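# Move the M9 bottle from fridge to bench

## Task

Find which of the two bottles in the refrigerator's bin is marked M9. Lift that one out and set it upright on the bench, keep the other bottle upright inside the refrigerator, and close the refrigerator door. If neither bottle carries the M9 marking, take nothing out: close the door and press the CALL key on the operator panel until it latches down. A wrong call is permanent, so only press CALL when no bottle is M9.

## Robot and tools

Robot: two six-joint arms, left_arm and right_arm, each with a two-finger gripper whose fingers can fold at a hinge. Each arm sits on its own carriage (left_rail carries left_arm and is always the one toward +y; right_rail carries right_arm). Both carriages share one floor track running along y at x = 0.

Scene frame: fixed to the table, top surface at z = 0, +z up, +x the direction the arms face, +y toward the left arm's side, y = 0 at the track's centre. The table starts at x = 0.17 m. Arm bases are at x = 0, y = carriage position_m, z = 0.04 m. Reported hand positions and orientations can be a few centimetres off, worse at long reach.

execute_actions: argument "actions" is a list holding one action (or empty, which just returns images). An action may contain "rows", "steps", "until", and rail commands. "rows" is up to 15 rows; each row lasts one control step of 1/30 s. Every row is one flat list of 18 numbers, each in [-1, 1], covering both arms: left_arm first (six joint values, then gripper position, force_limit, speed), then right_arm in the same nine-number order. The six joint values, in the order shoulder pan, shoulder lift, elbow, wrist 1, wrist 2, wrist 3, are offsets, not poses: they are measured from that arm's Joint targets as they stood when the action began (not from the previous row), scaled so 1.0 = 2.222 rad. Sending the same offset in a later call moves the joint further. Calls asking a joint more than 0.010 rad beyond its range are refused; ranges are ±6.283 rad except elbow ±3.142. Gripper position is absolute: +1 fully open (140 mm), about -0.8 pads touching, -1 closes until blocked. force_limit (-1 to +1) sets squeeze, roughly 14 N to 58 N at slowest close; speed (-1 to +1) sets finger speed, about 30 to 250 mm/s, and faster closes grip harder. Both start at +1. To leave a gripper unchanged, resend its previous three numbers. "steps" (1–450, default 15, at least one per row) sets duration; after the last row arms keep heading to that row's target, so give big moves extra steps and follow up if cut short. Joint targets move at most 3.14 rad/s and stay within 0.651 rad of the measured angle; motion lags commands by about 0.2 s.

Rails: {"left_rail": {"position_m": ...}} sets where the carriage should stand (absolute y in metres; left_rail -0.8 to 1.5, right_rail -1.5 to 0.8), plus optional speed_m_s (0.01–1) and acceleration_factor (0.1–1); {"stop": true} brakes. Keep carriages at least 0.78 m apart. After sending, wait with e.g. {"steps": n, "until": {"left_rail": {"position_status": ["!=", "moving"]}}}. "until" reads only rail fields; comparisons are "=", "!=", "<", "<=", ">", ">="; {"all": {"status": "ended"}} and {"any": {"status": "ended"}} also exist. Let a carriage arrive before placing its gripper precisely. "cameras" picks images: cam_high, cam_bench_left, cam_bench_mid, cam_bench_right, cam_left_wrist, cam_right_wrist, or ["all"].

zoom_image(camera, region=[x0,y0,x1,y1]) magnifies part of the newest image from that camera (pixels, origin top-left, max 504×504). zero_wrist_force(arm) tares the wrist sensor without moving. read_manual gives licence text only. finished_scene ends the scene irreversibly; the goal must hold without the robot.

Results: Joint positions, velocities and targets per arm, each block starting with the rail (m) then six joints (rad); Joint torques; end_effector_position (pinch point between closed pads, metres) and quaternion wxyz; Wrist force/torque in the gripper's own axes (fingers along +z, closing along y); Wrist depth as a 7×7 grid of distances in mm; gripper object_status (0 moving, 1 blocked while opening, 2 blocked while closing — i.e. holding something, 3 reached target or pads met) and position_measured in counts (3 open, ~230 pads meet). Rail position_status: moving, done, contact_stop, time_out, stopped, stopped_with_arm, stopped_for_other_arm, stopped_for_other_carriage; position_answer taken/not_taken. "joint command not followed" means the clearance check altered targets; "joint sent to its limit" means it clipped at a joint end.

Cautions: nothing may fall off the table or onto the track or the strip beside it. Avoid dropping or releasing moving items, hard impacts, and contact between the two arms (including grippers closing on each other). Outside force near 150 N or joint torque at its limit (136 N m big joints, 25.4 N m wrists) stops that arm for 10 s. Grip with the outer quarter of the pads; deeper grips fold fingers and may slip, and pressing fingertips into a surface folds them. Don't hold loads stretched out for long: motors overheat and brake. Time keeps running while you think.

Each tool is called after ">>>" in YAML: its name, and indented under it one key for each argument.

## Session

>>> execute_actions:
  actions: []

Scene clock: 0.00 s.
left_arm: end_effector_position=(+0.3456, +1.3302, +0.5800) position_measured=3 object_status=3 end_effector_quat_wxyz=(+0.000, +0.000, +1.000, +0.000) | right_arm: end_effector_position=(+0.3456, -1.3116, +0.5800) position_measured=3 object_status=3 end_effector_quat_wxyz=(+0.000, +0.000, +1.000, +0.000)
Joint positions: left_arm=[1.303 -0.316 -1.725 0.971 -0.816 -1.571 -0.316] | right_arm=[-1.339 -0.316 -1.725 0.971 -0.816 -1.571 -0.316]
Joint velocities: within noise
Joint torques (N m): no reading
Wrist force (N): no reading
Wrist torque (N m): no reading
Wrist force, peak (N): no reading
Wrist depth (mm): cam_left_wrist=[646 644 648 642 639 635 1304 / 668 668 668 664 644 662 1288 / 689 682 676 702 702 704 1386 / - - 805 730 732 723 130 / - 144 794 745 779 774 115 / - 823 842 833 869 826 100 / - 1825 1781 1781 1766 1781 -] | cam_right_wrist=[620 618 622 623 625 631 638 / 655 649 655 665 669 678 676 / 715 695 699 697 702 715 720 / 1445 147 755 758 760 144 115 / 103 782 799 814 805 830 110 / 1746 1653 823 876 1897 1746 - / - 1881 1966 1897 1914 1948 -]
Joint targets: left_arm=[1.303 -0.316 -1.725 0.971 -0.816 -1.571 -0.316] | right_arm=[-1.339 -0.316 -1.725 0.971 -0.816 -1.571 -0.316]
Tool commands: left_gripper/position=+1.0 left_gripper/force_limit=+1.0 left_gripper/speed=+1.0 right_gripper/position=+1.0 right_gripper/force_limit=+1.0 right_gripper/speed=+1.0
left_rail: position_m=1.303 position_status=done
right_rail: position_m=-1.339 position_status=done

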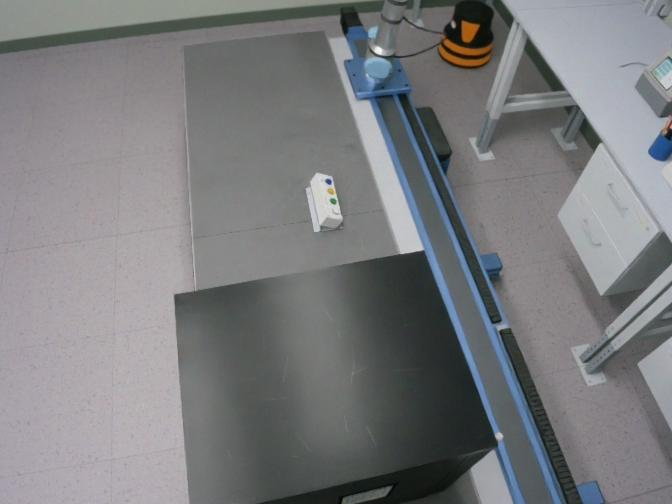

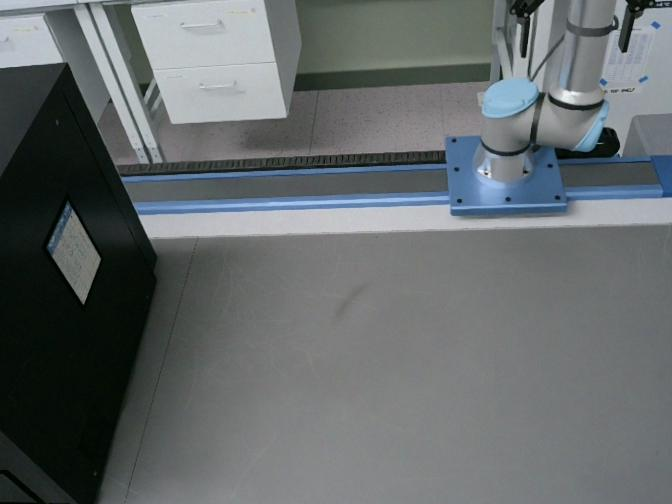

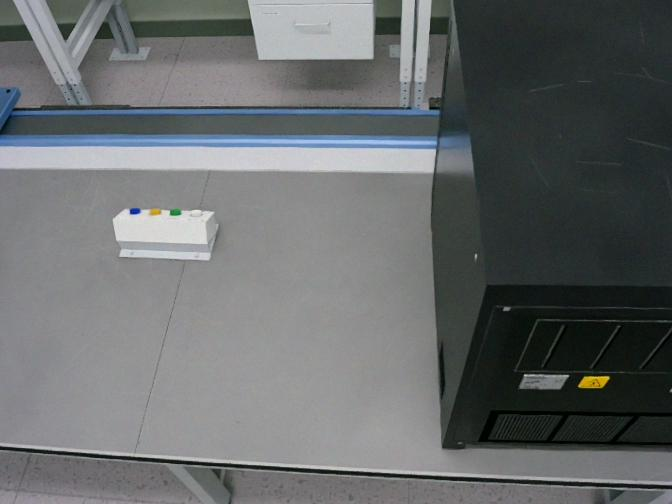

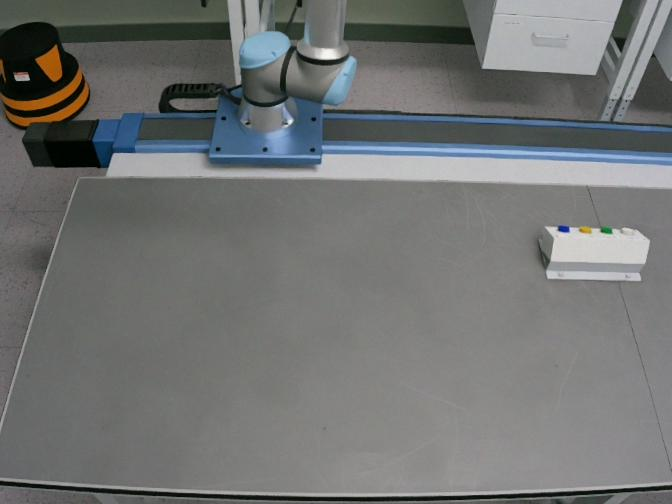

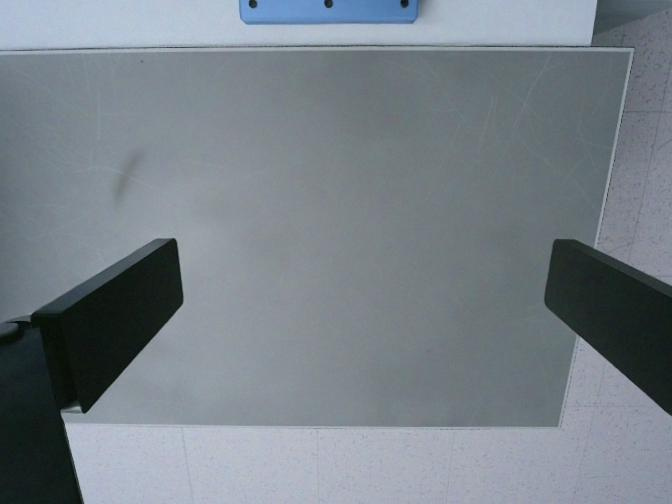

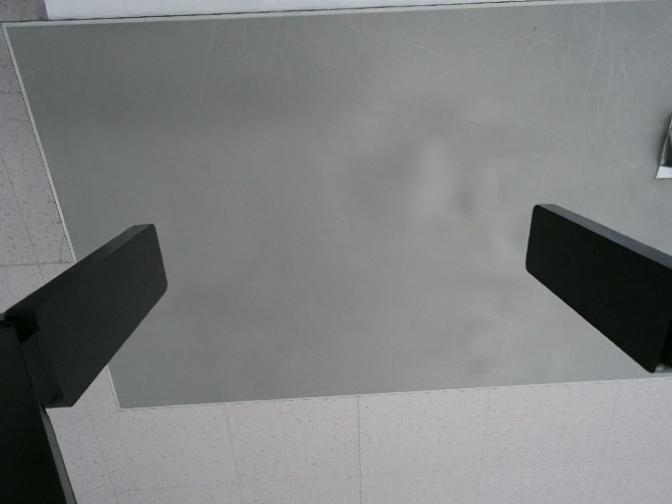

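>>> zoom_image:
  camera: "cam_bench_left"
  region: [0, 40, 200, 504]

>>> zoom_image:
  camera: "cam_high"
  region: [300, 200, 672, 504]

>>> zoom_image:
  camera: "cam_bench_mid"
  region: [400, 40, 672, 480]

>>> zoom_image:
  camera: "cam_bench_mid"
  region: [100, 180, 240, 280]

Scaled by 1.086 from the camera's 672x504 image, which has a finer 960x720 frame.

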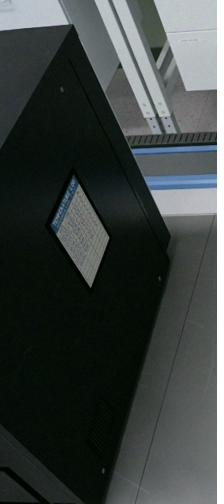

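Scaled by 1.355 from the camera's 672x504 image, which has a finer 960x720 frame.

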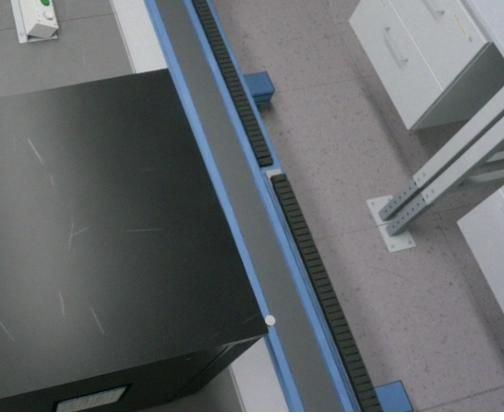

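Scaled by 1.145 from the camera's 672x504 image, which has a finer 960x720 frame.

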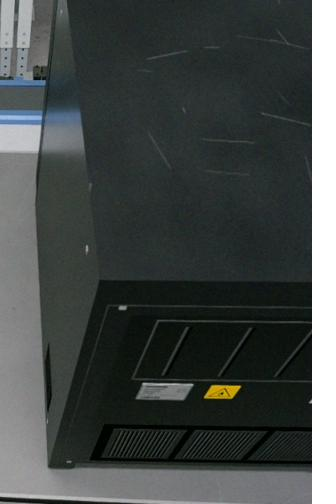

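Scaled by 3.600 from the camera's 672x504 image, which has a finer 960x720 frame.

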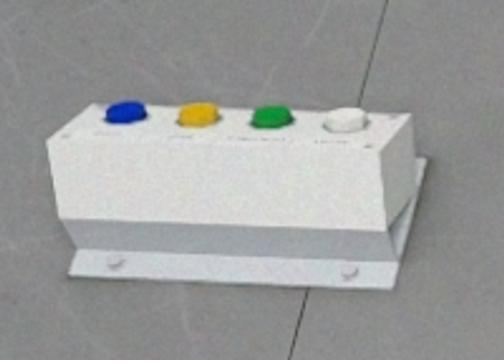

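>>> execute_actions:
  actions:
    - {"rows":[[-1,0,0,0,0,0,1,1,1,0,0,0,0,0,0,1,1,1]],"steps":45}

>>> execute_actions:
  actions:
    - {"rows":[[0,0.377,0,0.331,0.272,0.142,1,1,1,0,0,0,0,0,0,1,1,1]],"steps":40}
  cameras: ["all"]

Scene clock: 24.53 s.
left_arm: end_effector_position=(-0.1877, +1.0115, +0.5800) position_measured=3 object_status=3 end_effector_quat_wxyz=(+0.000, +0.896, +0.444, +0.000) | right_arm: end_effector_position=(+0.3456, -1.3116, +0.5800) position_measured=3 object_status=3 end_effector_quat_wxyz=(+0.000, +0.000, +1.000, +0.000)
Joint positions: left_arm=[1.303 -2.538 -1.725 0.971 -0.816 -1.571 -0.316] | right_arm=[-1.339 -0.316 -1.725 0.971 -0.816 -1.571 -0.316]
Joint torques (N m): left_arm=[-10.53 -12.51 -18.45 -3.14 0.81 0.12] | right_arm=[-0.36 -12.31 -20.88 -2.8 0.11 0.33]
Wrist force (N): left_arm=[0.2 -0.1 0.2] | right_arm=[0.0 -0.1 0.2]
Wrist torque (N m): left_arm=[-0.03 -0.04 -0.01] | right_arm=[-0.02 -0.01 0.00]
Wrist force, peak (N): left_arm=[0.2 8.0 0.2] | right_arm=[0.0 -0.6 0.5]
Wrist depth (mm): cam_left_wrist=[1273 1327 1281 573 628 642 629 / 1395 1360 1369 1288 662 674 660 / 1532 1431 - - - 718 723 / 1510 1470 1610 1500 1490 - 728 / - 133 1564 1599 1542 - 115 / - 1685 1672 1634 1711 1610 99 / - - - - 1752 1825 -] | cam_right_wrist=[616 622 623 631 631 632 636 / 657 655 655 663 665 667 678 / 711 695 699 704 713 711 723 / 1436 146 752 758 740 143 115 / 103 788 799 827 814 839 110 / 1746 869 1718 1746 862 1789 - / 1849 1865 1865 1948 1914 1984 -]
Joint targets: left_arm=[1.303 -2.538 -1.725 0.971 -0.816 -1.571 -0.316] | right_arm=[-1.339 -0.316 -1.725 0.971 -0.816 -1.571 -0.316]
left_rail: position_m=1.303 position_status=done
right_rail: position_m=-1.339 position_status=done

Scene clock: 26.07 s.
left_arm: end_effector_position=(-0.1557, +0.8189, +0.4005) position_measured=3 object_status=3 end_effector_quat_wxyz=(+0.000, +0.706, -0.001, +0.708) | right_arm: end_effector_position=(+0.3456, -1.3116, +0.5800) position_measured=3 object_status=3 end_effector_quat_wxyz=(+0.000, +0.000, +1.000, +0.000)
Joint positions: left_arm=[1.303 -2.538 -0.888 0.97 -0.081 -0.966 0] | right_arm=[-1.339 -0.316 -1.725 0.971 -0.816 -1.571 -0.316]
Joint torques (N m): left_arm=[9.02 -34.94 -27.75 4.51 1.23 1.48] | right_arm=[-0.72 -12.54 -20.91 -2.85 0.07 0.33]
Wrist force (N): left_arm=[0.5 0.5 -1.1] | right_arm=[0.2 -0.2 0.1]
Wrist torque (N m): left_arm=[-0.02 -0.12 0.38] | right_arm=[-0.04 -0.04 0.00]
Wrist force, peak (N): left_arm=[10.3 -0.3 -9.2] | right_arm=[0.1 -0.3 0.7]
Wrist depth (mm): cam_left_wrist=[- 5093 - - - 3712 - / - 4470 - - - 898 521 / 3174 4761 4132 - - 735 668 / - 1129 3776 3476 2704 - 128 / - 132 969 909 920 - 115 / - 711 700 702 704 639 104 / - 539 579 563 560 542 557] | cam_right_wrist=[616 616 620 623 634 642 638 / 661 651 657 669 669 676 682 / 702 702 708 706 711 711 718 / 1455 147 747 752 768 144 115 / 103 134 805 805 827 836 110 / 1732 862 866 873 1732 876 - / 1834 1865 1948 1897 1897 1948 -]
Joint targets: left_arm=[1.303 -2.538 -0.888 0.971 -0.081 -0.966 0.000] | right_arm=[-1.339 -0.316 -1.725 0.971 -0.816 -1.571 -0.316]
left_rail: position_m=1.303 position_status=done
right_rail: position_m=-1.339 position_status=done

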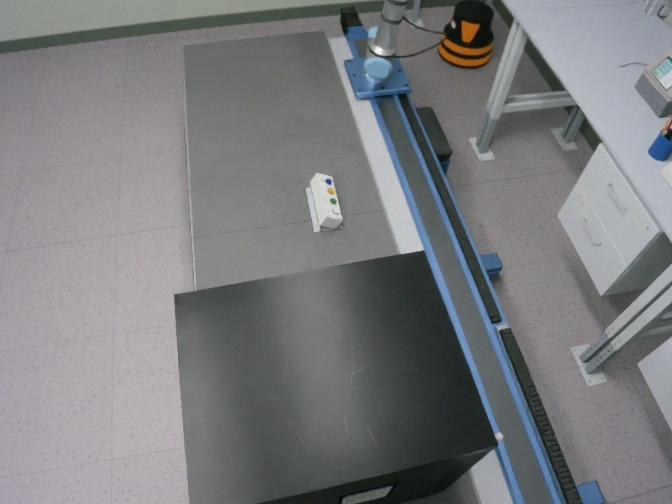

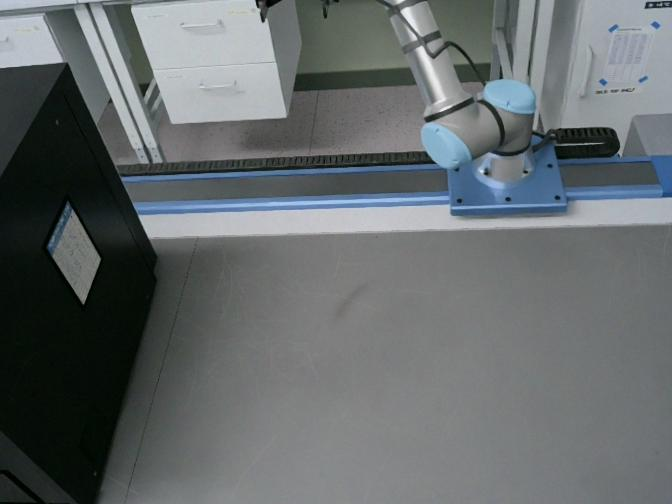

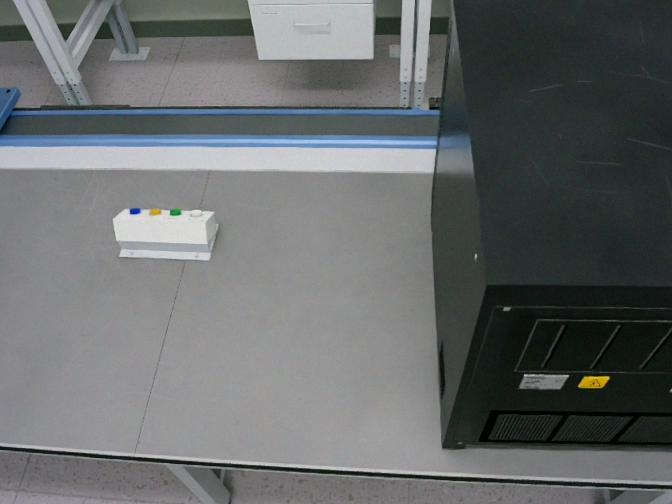

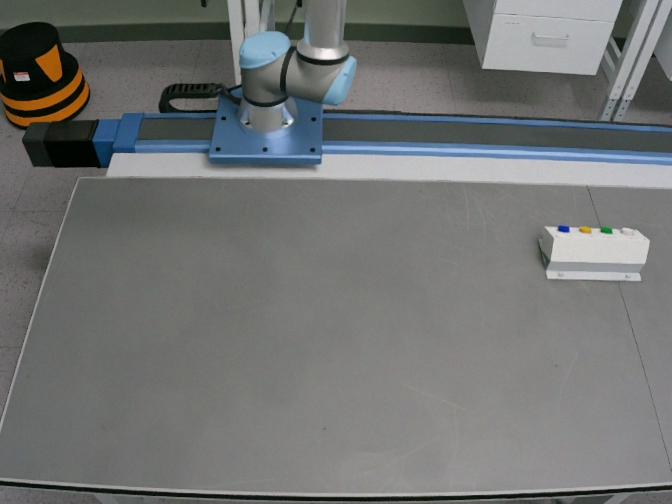

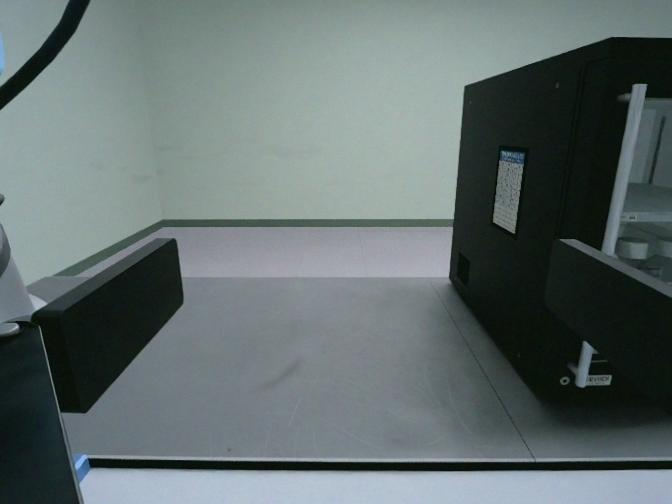

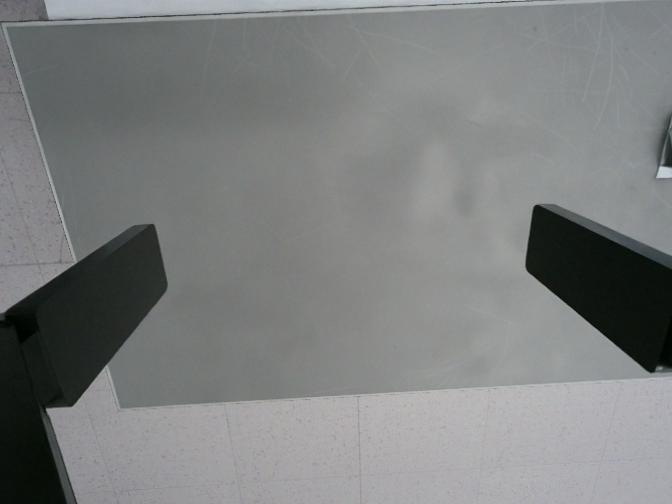

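>>> execute_actions:
  actions:
    - {"left_rail":{"position_m":0.8,"acceleration_factor":0.5,"speed_m_s":0.5},"right_rail":{"acceleration_factor":0.5,"speed_m_s":0.5},"steps":120,"until":{"left_rail":{"position_status":["!=","moving"]}}}
  cameras: ["cam_left_wrist","cam_high"]

>>> zoom_image:
  camera: "cam_left_wrist"
  region: [150, 100, 560, 504]

Scene clock: 29.03 s.
left_arm: end_effector_position=(-0.1557, +0.3160, +0.4005) position_measured=3 object_status=3 end_effector_quat_wxyz=(+0.000, +0.706, -0.001, +0.708) | right_arm: end_effector_position=(+0.3456, -1.3116, +0.5800) position_measured=3 object_status=3 end_effector_quat_wxyz=(+0.000, +0.000, +1.000, +0.000)
Joint positions: left_arm=[0.8 -2.538 -0.888 0.97 -0.081 -0.966 0] | right_arm=[-1.339 -0.316 -1.725 0.971 -0.816 -1.571 -0.316]
Joint torques (N m): left_arm=[-0.64 -40.85 -12.33 0.54 -0.42 1.36] | right_arm=[-0.25 -12.59 -20.94 -2.89 0.1 0.42]
Wrist force (N): left_arm=[0.6 0.7 -1.2] | right_arm=[-0.2 -0.5 0.0]
Wrist torque (N m): left_arm=[0.04 -0.15 0.39] | right_arm=[-0.11 0.06 0.01]
Wrist force, peak (N): left_arm=[0.5 2.3 -1.6] | right_arm=[0.3 -0.5 0.1]
Wrist depth (mm): cam_left_wrist=[3269 - 5764 - - - - / 3174 - 524 887 525 541 - / - - 637 961 811 576 4470 / - 4761 785 866 - 145 4212 / - 143 836 737 735 - 115 / - 702 670 660 648 662 104 / - 563 567 557 548 554 559] | cam_right_wrist=[618 625 623 622 632 636 646 / 655 651 653 661 651 678 676 / 706 691 711 706 715 713 735 / 1474 147 745 758 740 144 115 / 103 788 793 808 827 827 110 / 1789 876 1732 880 1774 1849 - / 1881 1803 1931 1966 1948 1966 -]
Joint targets: left_arm=[0.800 -2.538 -0.888 0.971 -0.081 -0.966 0.000] | right_arm=[-1.339 -0.316 -1.725 0.971 -0.816 -1.571 -0.316]
Tool commands: left_gripper/position=+1.0 left_gripper/force_limit=+1.0 left_gripper/speed=+1.0 right_gripper/position=+1.0 right_gripper/force_limit=+1.0 right_gripper/speed=+1.0
left_rail: position_m=0.800 speed_m_s=0.50 position_status=done
right_rail: position_m=-1.339 speed_m_s=0.50 position_status=done
Images, in order (width x height): cam_high 672x504, cam_left_wrist 672x504.

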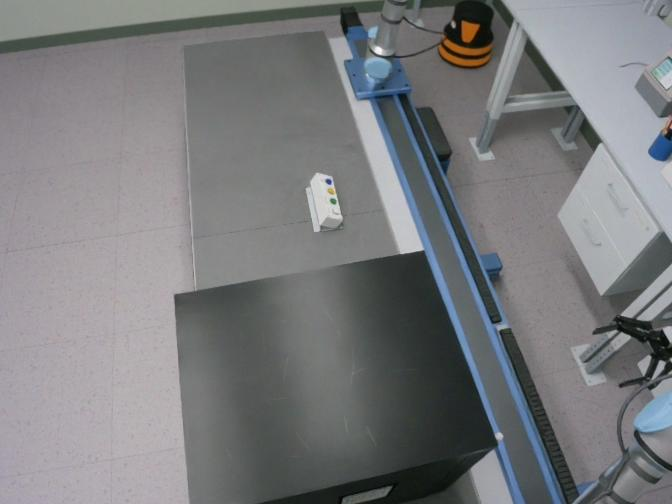

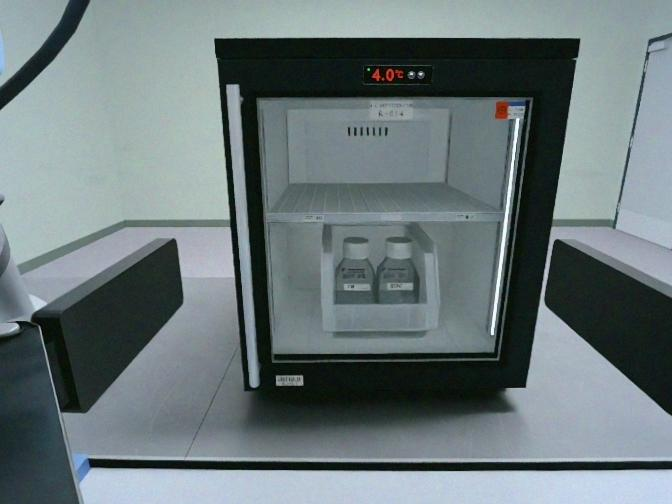

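Scaled by 1.229 from the camera's 672x504 image, which has a finer 960x720 frame.

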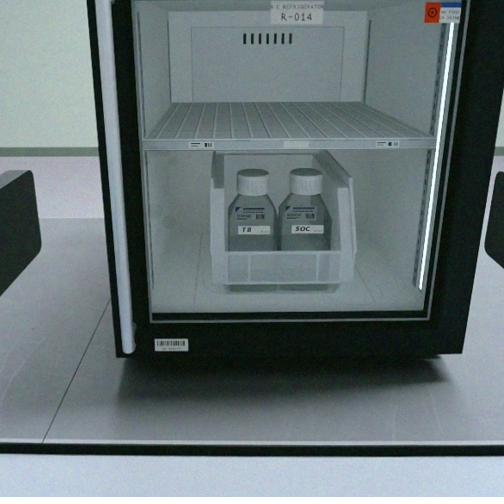

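>>> zoom_image:
  camera: "cam_left_wrist"
  region: [325, 225, 435, 310]

>>> zoom_image:
  camera: "cam_bench_right"
  region: [525, 210, 665, 300]

>>> zoom_image:
  camera: "cam_high"
  region: [290, 160, 360, 240]

Scaled by 4.582 from the camera's 672x504 image, which has a finer 960x720 frame.

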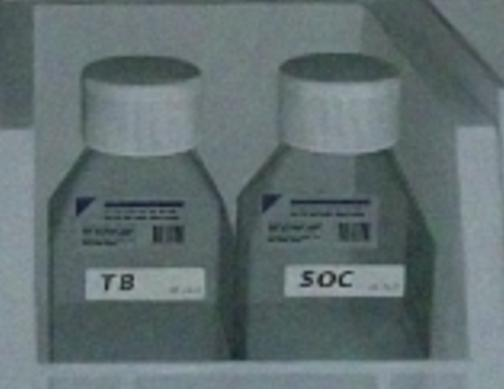

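This scene's latest camera images include none from cam_bench_right. They are from: cam_high, cam_left_wrist. cam_bench_right's image comes with the result of a call that names it in "cameras".

Scaled by 6.300 from the camera's 672x504 image, which has a finer 960x720 frame.

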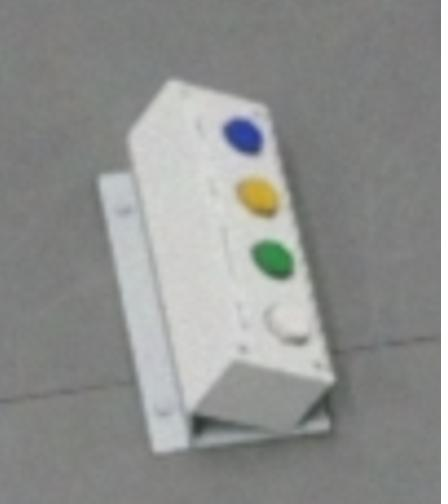

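>>> execute_actions:
  actions:
    - {"right_rail":{"position_m":-0.75},"steps":150,"until":{"right_rail":{"position_status":["!=","moving"]}}}
  cameras: ["cam_right_wrist"]

>>> zoom_image:
  camera: "cam_right_wrist"
  region: [220, 60, 470, 240]

Scene clock: 35.23 s.
left_arm: end_effector_position=(-0.1557, +0.3160, +0.4005) position_measured=3 object_status=3 end_effector_quat_wxyz=(+0.000, +0.706, -0.001, +0.708) | right_arm: end_effector_position=(+0.3456, -0.7228, +0.5800) position_measured=3 object_status=3 end_effector_quat_wxyz=(+0.000, +0.000, +1.000, +0.000)
Joint positions: left_arm=[0.8 -2.538 -0.888 0.971 -0.081 -0.966 0] | right_arm=[-0.75 -0.316 -1.725 0.971 -0.816 -1.571 -0.316]
Joint torques (N m): left_arm=[-10.08 -61.32 -9.87 0.41 -0.93 0.98] | right_arm=[-0.34 -12.34 -20.43 -2.95 -0.05 0.46]
Wrist force (N): left_arm=[0.5 0.3 -1.3] | right_arm=[-0.1 -0.3 0.0]
Wrist torque (N m): left_arm=[-0.06 -0.15 0.39] | right_arm=[-0.06 0.01 0.00]
Wrist force, peak (N): left_arm=[1.0 0.6 -1.4] | right_arm=[-0.1 -2.2 -0.1]
Wrist depth (mm): cam_left_wrist=[- - - - 5093 - - / - - 534 524 526 520 - / - - 658 817 833 560 4056 / - 4660 820 - - 595 3712 / - 144 624 725 735 - 115 / - 700 682 693 658 646 104 / - 564 539 567 542 562 572] | cam_right_wrist=[610 620 623 629 625 638 634 / 651 655 661 659 665 673 693 / 691 695 688 708 725 715 730 / 720 147 752 758 758 144 115 / 103 785 808 814 814 833 110 / 862 846 869 1803 1803 1803 - / 1881 1897 1914 2059 1984 2002 -]
Joint targets: left_arm=[0.800 -2.538 -0.888 0.971 -0.081 -0.966 0.000] | right_arm=[-0.750 -0.316 -1.725 0.971 -0.816 -1.571 -0.316]
Tool commands: left_gripper/position=+1.0 left_gripper/force_limit=+1.0 left_gripper/speed=+1.0 right_gripper/position=+1.0 right_gripper/force_limit=+1.0 right_gripper/speed=+1.0
left_rail: position_m=0.800 speed_m_s=0.50 position_status=done
right_rail: position_m=-0.750 speed_m_s=0.50 position_status=done
Images, in order (width x height): cam_right_wrist 672x504.

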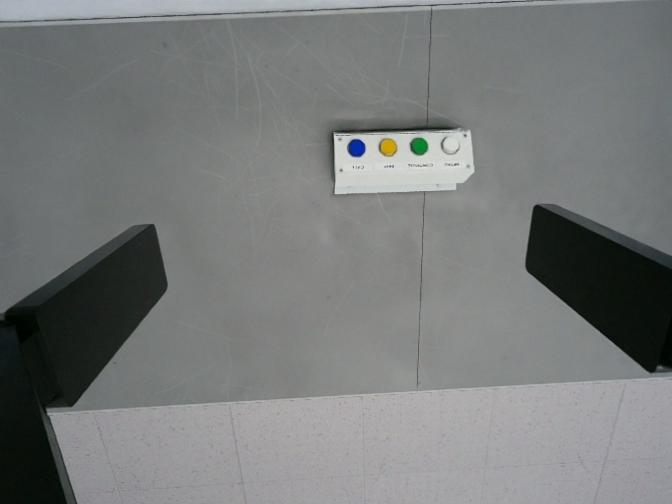

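Scaled by 2.016 from the camera's 672x504 image, which has a finer 960x720 frame.

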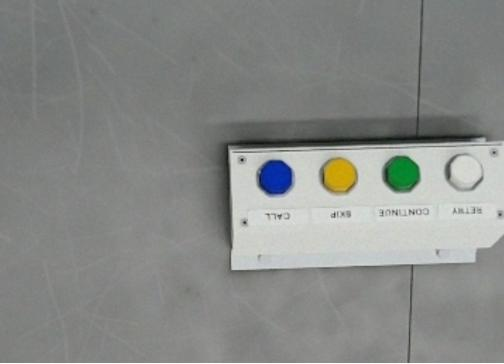

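>>> execute_actions:
  actions:
    - {"left_rail":{"position_m":1.1},"right_rail":{"position_m":-0.714},"steps":90,"until":{"all":{"status":"ended"}}}
  cameras: ["cam_left_wrist"]

>>> zoom_image:
  camera: "cam_left_wrist"
  region: [340, 20, 672, 420]

>>> execute_actions:
  actions:
    - {"rows":[[0,0,0,0,0,0,1,1,1,0.0055,-0.0896,0.325,-0.2358,0,0.0055,-1,-0.5,-0.5]],"steps":50}
  cameras: ["cam_right_wrist"]

Scene clock: 44.83 s.
left_arm: end_effector_position=(-0.1557, +0.6160, +0.4005) position_measured=3 object_status=3 end_effector_quat_wxyz=(+0.000, +0.706, -0.001, +0.708) | right_arm: end_effector_position=(+0.3456, -0.6868, +0.5800) position_measured=3 object_status=3 end_effector_quat_wxyz=(+0.000, +0.000, +1.000, +0.000)
Joint positions: left_arm=[1.1 -2.538 -0.888 0.971 -0.081 -0.966 0] | right_arm=[-0.714 -0.316 -1.725 0.971 -0.816 -1.571 -0.316]
Joint torques (N m): left_arm=[1.23 -56.65 -12.61 0.73 -0.76 0.29] | right_arm=[-0.66 -12.63 -20.6 -2.89 0.11 0.57]
Wrist force (N): left_arm=[0.3 0.8 -1.3] | right_arm=[-0.2 0.0 0.2]
Wrist torque (N m): left_arm=[0.05 -0.11 0.39] | right_arm=[0.00 0.04 0.01]
Wrist force, peak (N): left_arm=[0.5 3.0 -1.1] | right_arm=[0.1 -1.6 0.1]
Wrist depth (mm): cam_left_wrist=[2671 3422 - - - - - / - 3129 3532 - 538 - 520 / - - - - 635 811 791 / - 4294 3776 3650 554 760 123 / - 123 - 961 615 700 115 / - 702 674 700 695 650 104 / - 564 550 562 546 559 566] | cam_right_wrist=[615 615 620 629 627 638 648 / 648 653 655 657 667 671 682 / 688 691 704 711 730 713 720 / 723 147 747 755 752 144 115 / 103 782 802 811 814 839 110 / - 856 859 859 1774 1834 - / 1834 1865 1897 1931 1948 1914 -]
Joint targets: left_arm=[1.100 -2.538 -0.888 0.971 -0.081 -0.966 0.000] | right_arm=[-0.714 -0.316 -1.725 0.971 -0.816 -1.571 -0.316]
Tool commands: left_gripper/position=+1.0 left_gripper/force_limit=+1.0 left_gripper/speed=+1.0 right_gripper/position=+1.0 right_gripper/force_limit=+1.0 right_gripper/speed=+1.0
left_rail: position_m=1.100 speed_m_s=0.50 position_status=done
right_rail: position_m=-0.714 speed_m_s=0.50 position_status=done
Images, in order (width x height): cam_left_wrist 672x504.

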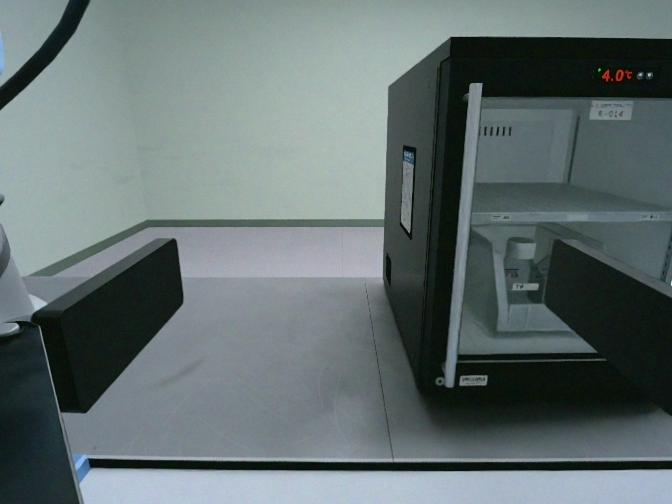

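Scaled by 1.260 from the camera's 672x504 image, which has a finer 960x720 frame.

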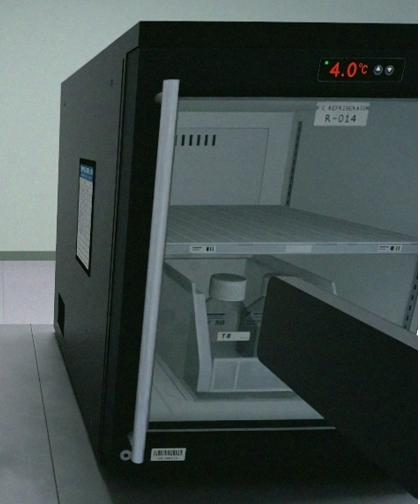

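Scene clock: 46.77 s.
left_arm: end_effector_position=(-0.1557, +0.6160, +0.4005) position_measured=3 object_status=3 end_effector_quat_wxyz=(+0.000, +0.706, -0.001, +0.708) | right_arm: end_effector_position=(+0.3591, -0.6869, +0.3802) position_measured=232 object_status=3 end_effector_quat_wxyz=(+0.000, +0.000, +1.000, +0.000)
Joint positions: left_arm=[1.1 -2.538 -0.888 0.971 -0.081 -0.966 0] | right_arm=[-0.714 -0.304 -1.924 1.693 -1.34 -1.571 -0.304]
Joint torques (N m): left_arm=[8.95 -46.12 -17.4 1.34 -0.86 0.15] | right_arm=[10.08 -16.29 -16.75 -4.46 0.07 1.97]
Wrist force (N): left_arm=[0.7 0.4 -1.0] | right_arm=[-0.1 -0.1 0.2]
Wrist torque (N m): left_arm=[-0.03 -0.19 0.39] | right_arm=[-0.01 0.03 0.00]
Wrist force, peak (N): left_arm=[0.4 0.9 -1.6] | right_arm=[7.1 2.4 -9.4]
Wrist depth (mm): cam_left_wrist=[- 5342 - 4563 4132 - - / 3422 4294 - - 507 525 526 / - 5215 - - 595 814 716 / - 3650 3982 4056 579 750 687 / - 133 965 936 713 687 115 / - 720 664 697 654 662 99 / - 575 559 564 556 560 552] | cam_right_wrist=[443 446 448 450 458 459 462 / 468 472 472 459 480 472 489 / 497 504 506 440 436 512 525 / 532 536 534 109 535 558 561 / 568 - 89 - 86 78 591 / - - - - 60 73 - / - 59 - - - - -]
Joint targets: left_arm=[1.100 -2.538 -0.888 0.971 -0.081 -0.966 0.000] | right_arm=[-0.714 -0.304 -1.924 1.693 -1.340 -1.571 -0.304]
left_rail: position_m=1.100 speed_m_s=0.50 position_status=done
right_rail: position_m=-0.714 speed_m_s=0.50 position_status=done
Images, in order (width x height): cam_right_wrist 672x504.

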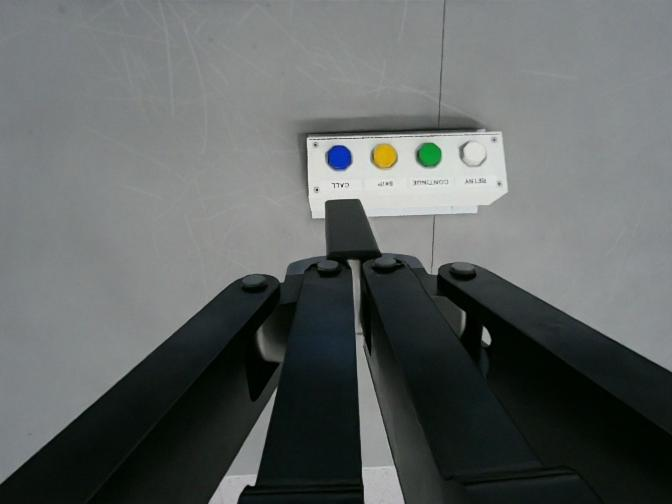

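>>> execute_actions:
  actions:
    - {"right_rail":{"position_m":-0.706},"steps":60,"until":{"right_rail":{"position_status":["!=","moving"]}}}

>>> execute_actions:
  actions:
    - {"rows":[[0,0,0,0,0,0,1,1,1,0,0.00675,0.2277,-0.2345,0,0,-1,-0.5,-0.5]],"steps":45}
  cameras: ["cam_right_wrist","cam_bench_right","cam_bench_mid","cam_bench_left","cam_high"]

>>> zoom_image:
  camera: "cam_bench_mid"
  region: [90, 150, 250, 280]

>>> zoom_image:
  camera: "cam_bench_right"
  region: [512, 170, 672, 300]

>>> zoom_image:
  camera: "cam_high"
  region: [270, 130, 410, 240]

Scene clock: 53.80 s.
left_arm: end_effector_position=(-0.1557, +0.6160, +0.4005) position_measured=3 object_status=3 end_effector_quat_wxyz=(+0.000, +0.706, -0.001, +0.708) | right_arm: end_effector_position=(+0.3591, -0.6789, +0.3802) position_measured=232 object_status=3 end_effector_quat_wxyz=(+0.000, +0.000, +1.000, +0.000)
Joint positions: left_arm=[1.1 -2.538 -0.888 0.971 -0.081 -0.966 0] | right_arm=[-0.706 -0.304 -1.924 1.693 -1.34 -1.571 -0.304]
Joint torques (N m): left_arm=[8.66 -35.99 -30.09 3.32 -0.77 -0.38] | right_arm=[7.51 -13.58 -17.07 -3.97 -0.02 1.76]
Wrist force (N): left_arm=[0.8 0.4 -1.3] | right_arm=[0.1 -0.1 0.1]
Wrist torque (N m): left_arm=[-0.03 -0.20 0.38] | right_arm=[-0.02 -0.02 0.00]
Wrist force, peak (N): left_arm=[0.4 0.7 -1.7] | right_arm=[0.0 -2.3 0.3]
Wrist depth (mm): cam_left_wrist=[- - - - - 4761 4867 / 3221 - 5342 4132 - - 538 / - - 3532 5342 605 814 788 / - 1159 4380 3776 569 - 674 / - 144 944 944 823 - 115 / - 713 791 - 689 646 99 / - 560 570 563 550 556 556] | cam_right_wrist=[444 444 450 449 456 458 461 / 468 471 475 476 477 484 494 / 502 504 509 430 470 517 521 / 535 534 537 103 537 551 564 / 568 - 89 - 86 78 595 / - - - - 60 73 - / - 59 - - - - -]
Joint targets: left_arm=[1.100 -2.538 -0.888 0.971 -0.081 -0.966 0.000] | right_arm=[-0.706 -0.304 -1.924 1.693 -1.340 -1.571 -0.304]
Tool commands: left_gripper/position=+1.0 left_gripper/force_limit=+1.0 left_gripper/speed=+1.0 right_gripper/position=-1.0 right_gripper/force_limit=-0.5 right_gripper/speed=-0.5
left_rail: position_m=1.100 speed_m_s=0.50 position_status=done
right_rail: position_m=-0.706 speed_m_s=0.50 position_status=done

Scene clock: 55.50 s.
left_arm: end_effector_position=(-0.1557, +0.6160, +0.4005) position_measured=3 object_status=3 end_effector_quat_wxyz=(+0.000, +0.706, -0.001, +0.708) | right_arm: end_effector_position=(+0.3593, -0.6789, +0.1805) position_measured=232 object_status=3 end_effector_quat_wxyz=(+0.000, +0.000, +1.000, +0.000)
Joint positions: left_arm=[1.1 -2.538 -0.888 0.971 -0.081 -0.966 0] | right_arm=[-0.706 -0.304 -1.909 2.199 -1.861 -1.571 -0.304]
Joint torques (N m): left_arm=[8.82 -36.12 -29.65 3.71 -0.83 -0.65] | right_arm=[3.27 -2.89 -16.17 -4.35 0 1.7]
Wrist force (N): left_arm=[0.8 0.7 -1.3] | right_arm=[-0.2 0.2 -0.2]
Wrist torque (N m): left_arm=[0.03 -0.18 0.39] | right_arm=[0.05 0.04 0.00]
Wrist force, peak (N): left_arm=[0.6 0.9 -1.4] | right_arm=[0.6 0.1 -9.7]
Wrist depth (mm): cam_left_wrist=[2738 - - - 5215 - 4294 / 2920 3712 5093 4056 511 509 524 / 4563 4470 - - 640 817 678 / - 3476 3369 3911 559 - 121 / - 144 887 956 691 716 115 / - 706 737 702 711 658 104 / - 569 549 557 553 559 559] | cam_right_wrist=[271 277 276 278 279 282 281 / 287 290 291 294 297 299 300 / 306 307 310 258 259 260 313 / 326 328 326 109 252 256 339 / 349 342 89 - 87 78 364 / - - - - 60 73 - / - 59 - - - - -]
Joint targets: left_arm=[1.100 -2.538 -0.888 0.971 -0.081 -0.966 0.000] | right_arm=[-0.706 -0.304 -1.909 2.199 -1.861 -1.571 -0.304]
left_rail: position_m=1.100 speed_m_s=0.50 position_status=done
right_rail: position_m=-0.706 speed_m_s=0.50 position_status=done
Images, in order (width x height): cam_high 672x504, cam_bench_left 672x504, cam_bench_mid 672x504, cam_bench_right 672x504, cam_right_wrist 672x504.

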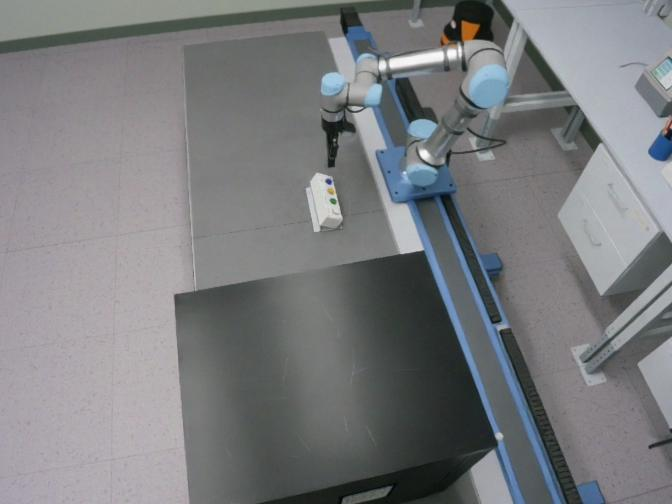

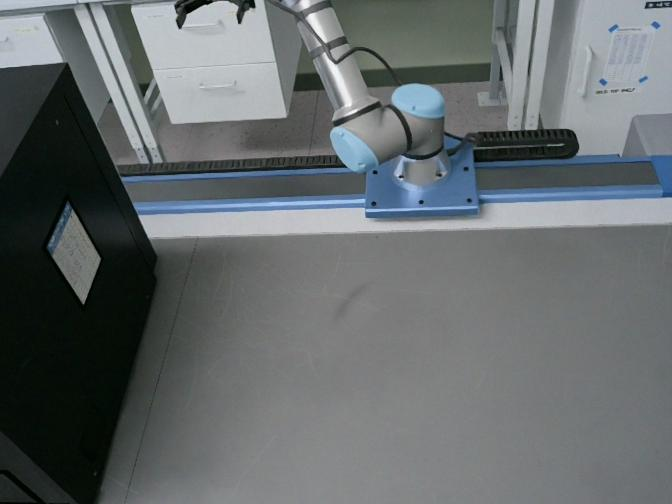

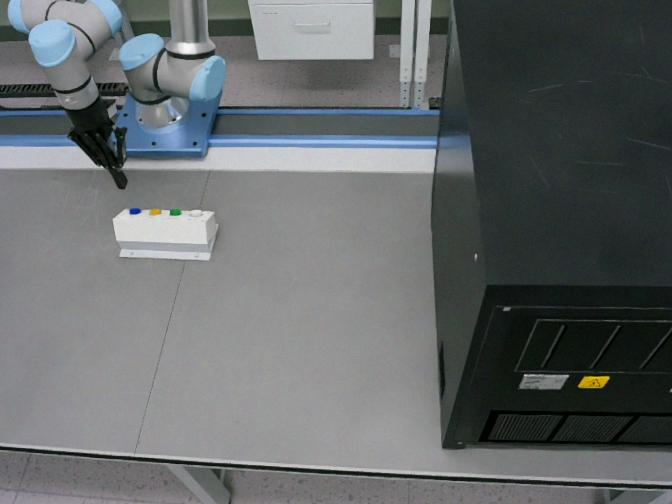

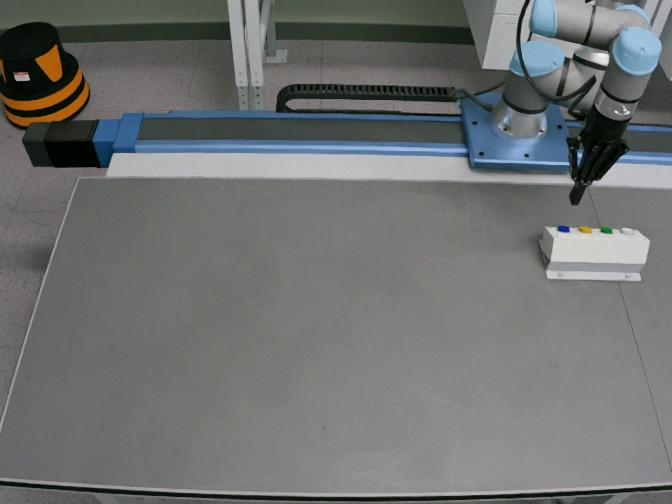

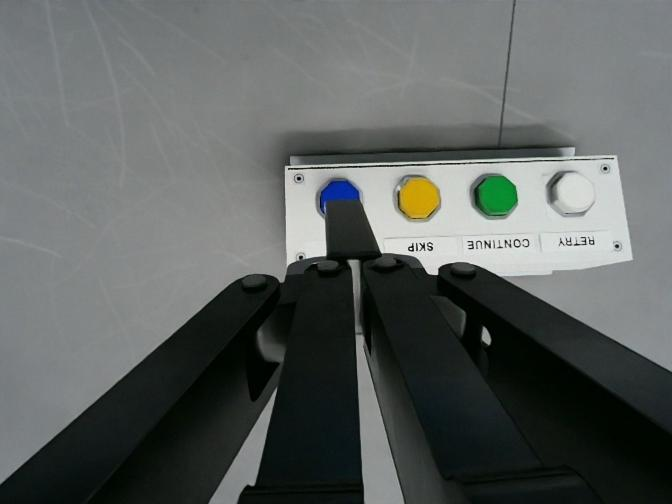

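Scaled by 3.150 from the camera's 672x504 image, which has a finer 960x720 frame.

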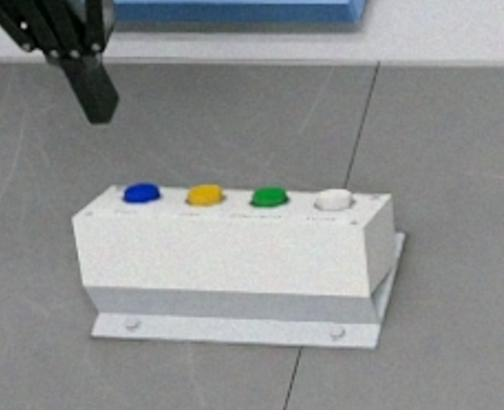

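Scaled by 3.150 from the camera's 672x504 image, which has a finer 960x720 frame.

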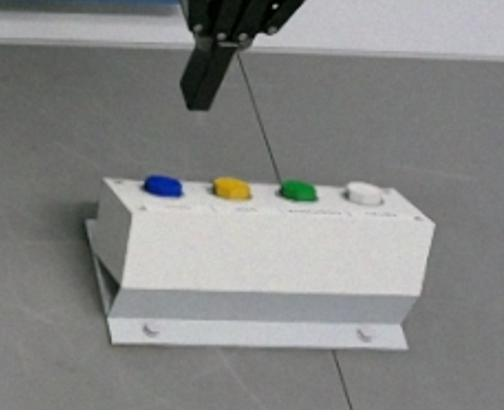

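Scaled by 3.600 from the camera's 672x504 image, which has a finer 960x720 frame.

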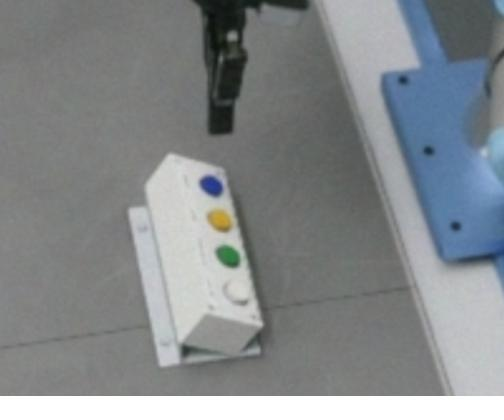

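>>> execute_actions:
  actions:
    - {"rows":[[0,0,0,0,0,0,1,1,1,-0.0024,0.0260,0.0642,-0.0901,0,-0.0024,-1,-0.5,-0.5]],"steps":45}
  cameras: ["cam_right_wrist","cam_bench_right","cam_high","cam_bench_mid"]

>>> zoom_image:
  camera: "cam_bench_right"
  region: [512, 170, 672, 300]

>>> zoom_image:
  camera: "cam_high"
  region: [270, 130, 410, 240]

>>> zero_wrist_force:
  arm: "right_arm"

Scene clock: 68.40 s.
left_arm: end_effector_position=(-0.1557, +0.6160, +0.4005) position_measured=3 object_status=3 end_effector_quat_wxyz=(+0.000, +0.706, -0.001, +0.708) | right_arm: end_effector_position=(+0.3533, -0.6789, +0.1153) position_measured=232 object_status=3 end_effector_quat_wxyz=(+0.000, +0.000, +1.000, +0.000)
Joint positions: left_arm=[1.1 -2.538 -0.888 0.971 -0.081 -0.966 0] | right_arm=[-0.706 -0.309 -1.852 2.341 -2.061 -1.571 -0.309]
Joint torques (N m): left_arm=[7.38 -35.82 -29.84 3.74 -0.76 -0.87] | right_arm=[-11.22 -3.73 -14.84 -4.39 0.05 -1.72]
Wrist force (N): left_arm=[0.7 0.5 -1.1] | right_arm=[0.0 -0.3 -0.4]
Wrist torque (N m): left_arm=[-0.01 -0.17 0.38] | right_arm=[-0.06 0.01 0.07]
Wrist force, peak (N): left_arm=[0.3 0.9 -1.5] | right_arm=[-0.3 0.2 -8.9]
Wrist depth (mm): cam_left_wrist=[3174 - - 4380 5215 - - / 3422 - - 4056 542 - 513 / - - 4380 - 624 799 702 / 3369 4132 3842 5764 716 711 704 / - 143 956 991 600 695 115 / - 732 732 709 652 646 104 / - 563 563 545 543 545 556] | cam_right_wrist=[215 216 217 219 221 222 225 / 227 229 231 233 235 236 238 / 243 244 245 245 244 246 247 / 259 261 259 114 192 197 198 / 274 274 84 - 87 78 195 / - - - - 60 73 - / - 59 - - - - -]
Joint targets: left_arm=[1.100 -2.538 -0.888 0.971 -0.081 -0.966 0.000] | right_arm=[-0.706 -0.309 -1.852 2.341 -2.061 -1.571 -0.309]
left_rail: position_m=1.100 speed_m_s=0.50 position_status=done
right_rail: position_m=-0.706 speed_m_s=0.50 position_status=done
Images, in order (width x height): cam_high 672x504, cam_bench_mid 672x504, cam_bench_right 672x504, cam_right_wrist 672x504.

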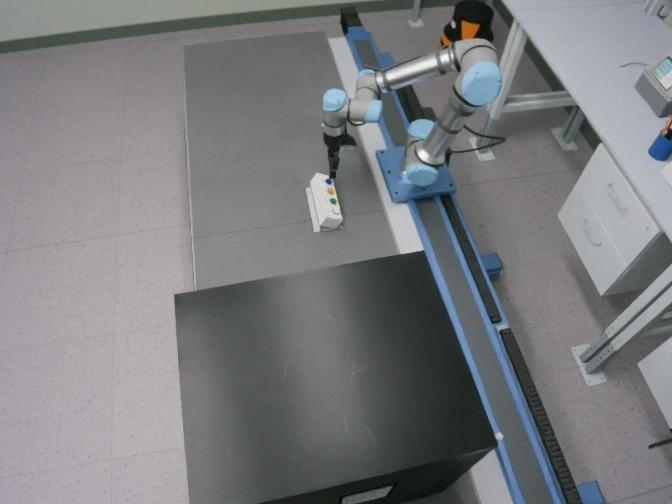

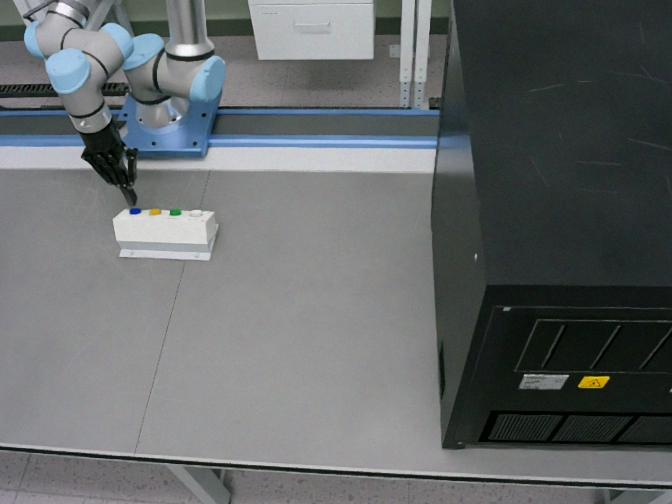

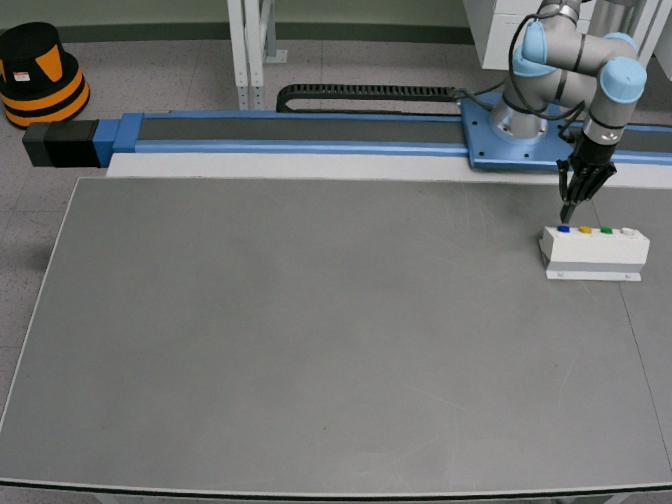

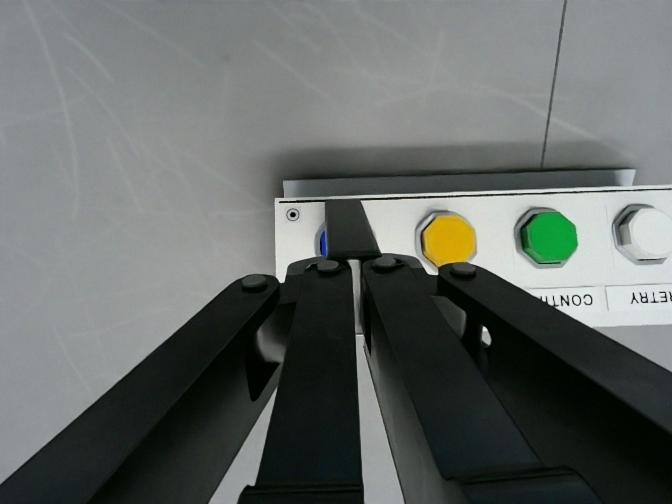

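Scaled by 3.150 from the camera's 672x504 image, which has a finer 960x720 frame.

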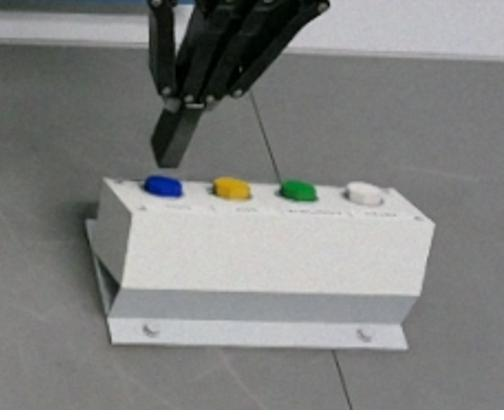

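Scaled by 3.600 from the camera's 672x504 image, which has a finer 960x720 frame.

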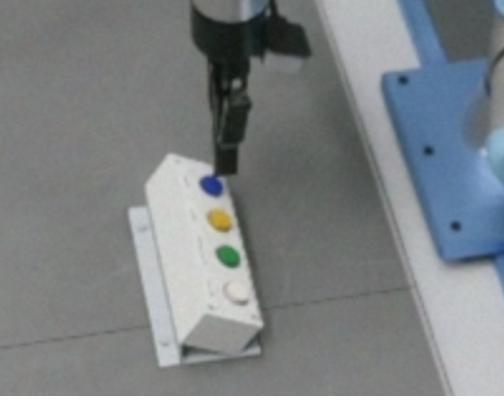

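Wrist force sensor zeroed.


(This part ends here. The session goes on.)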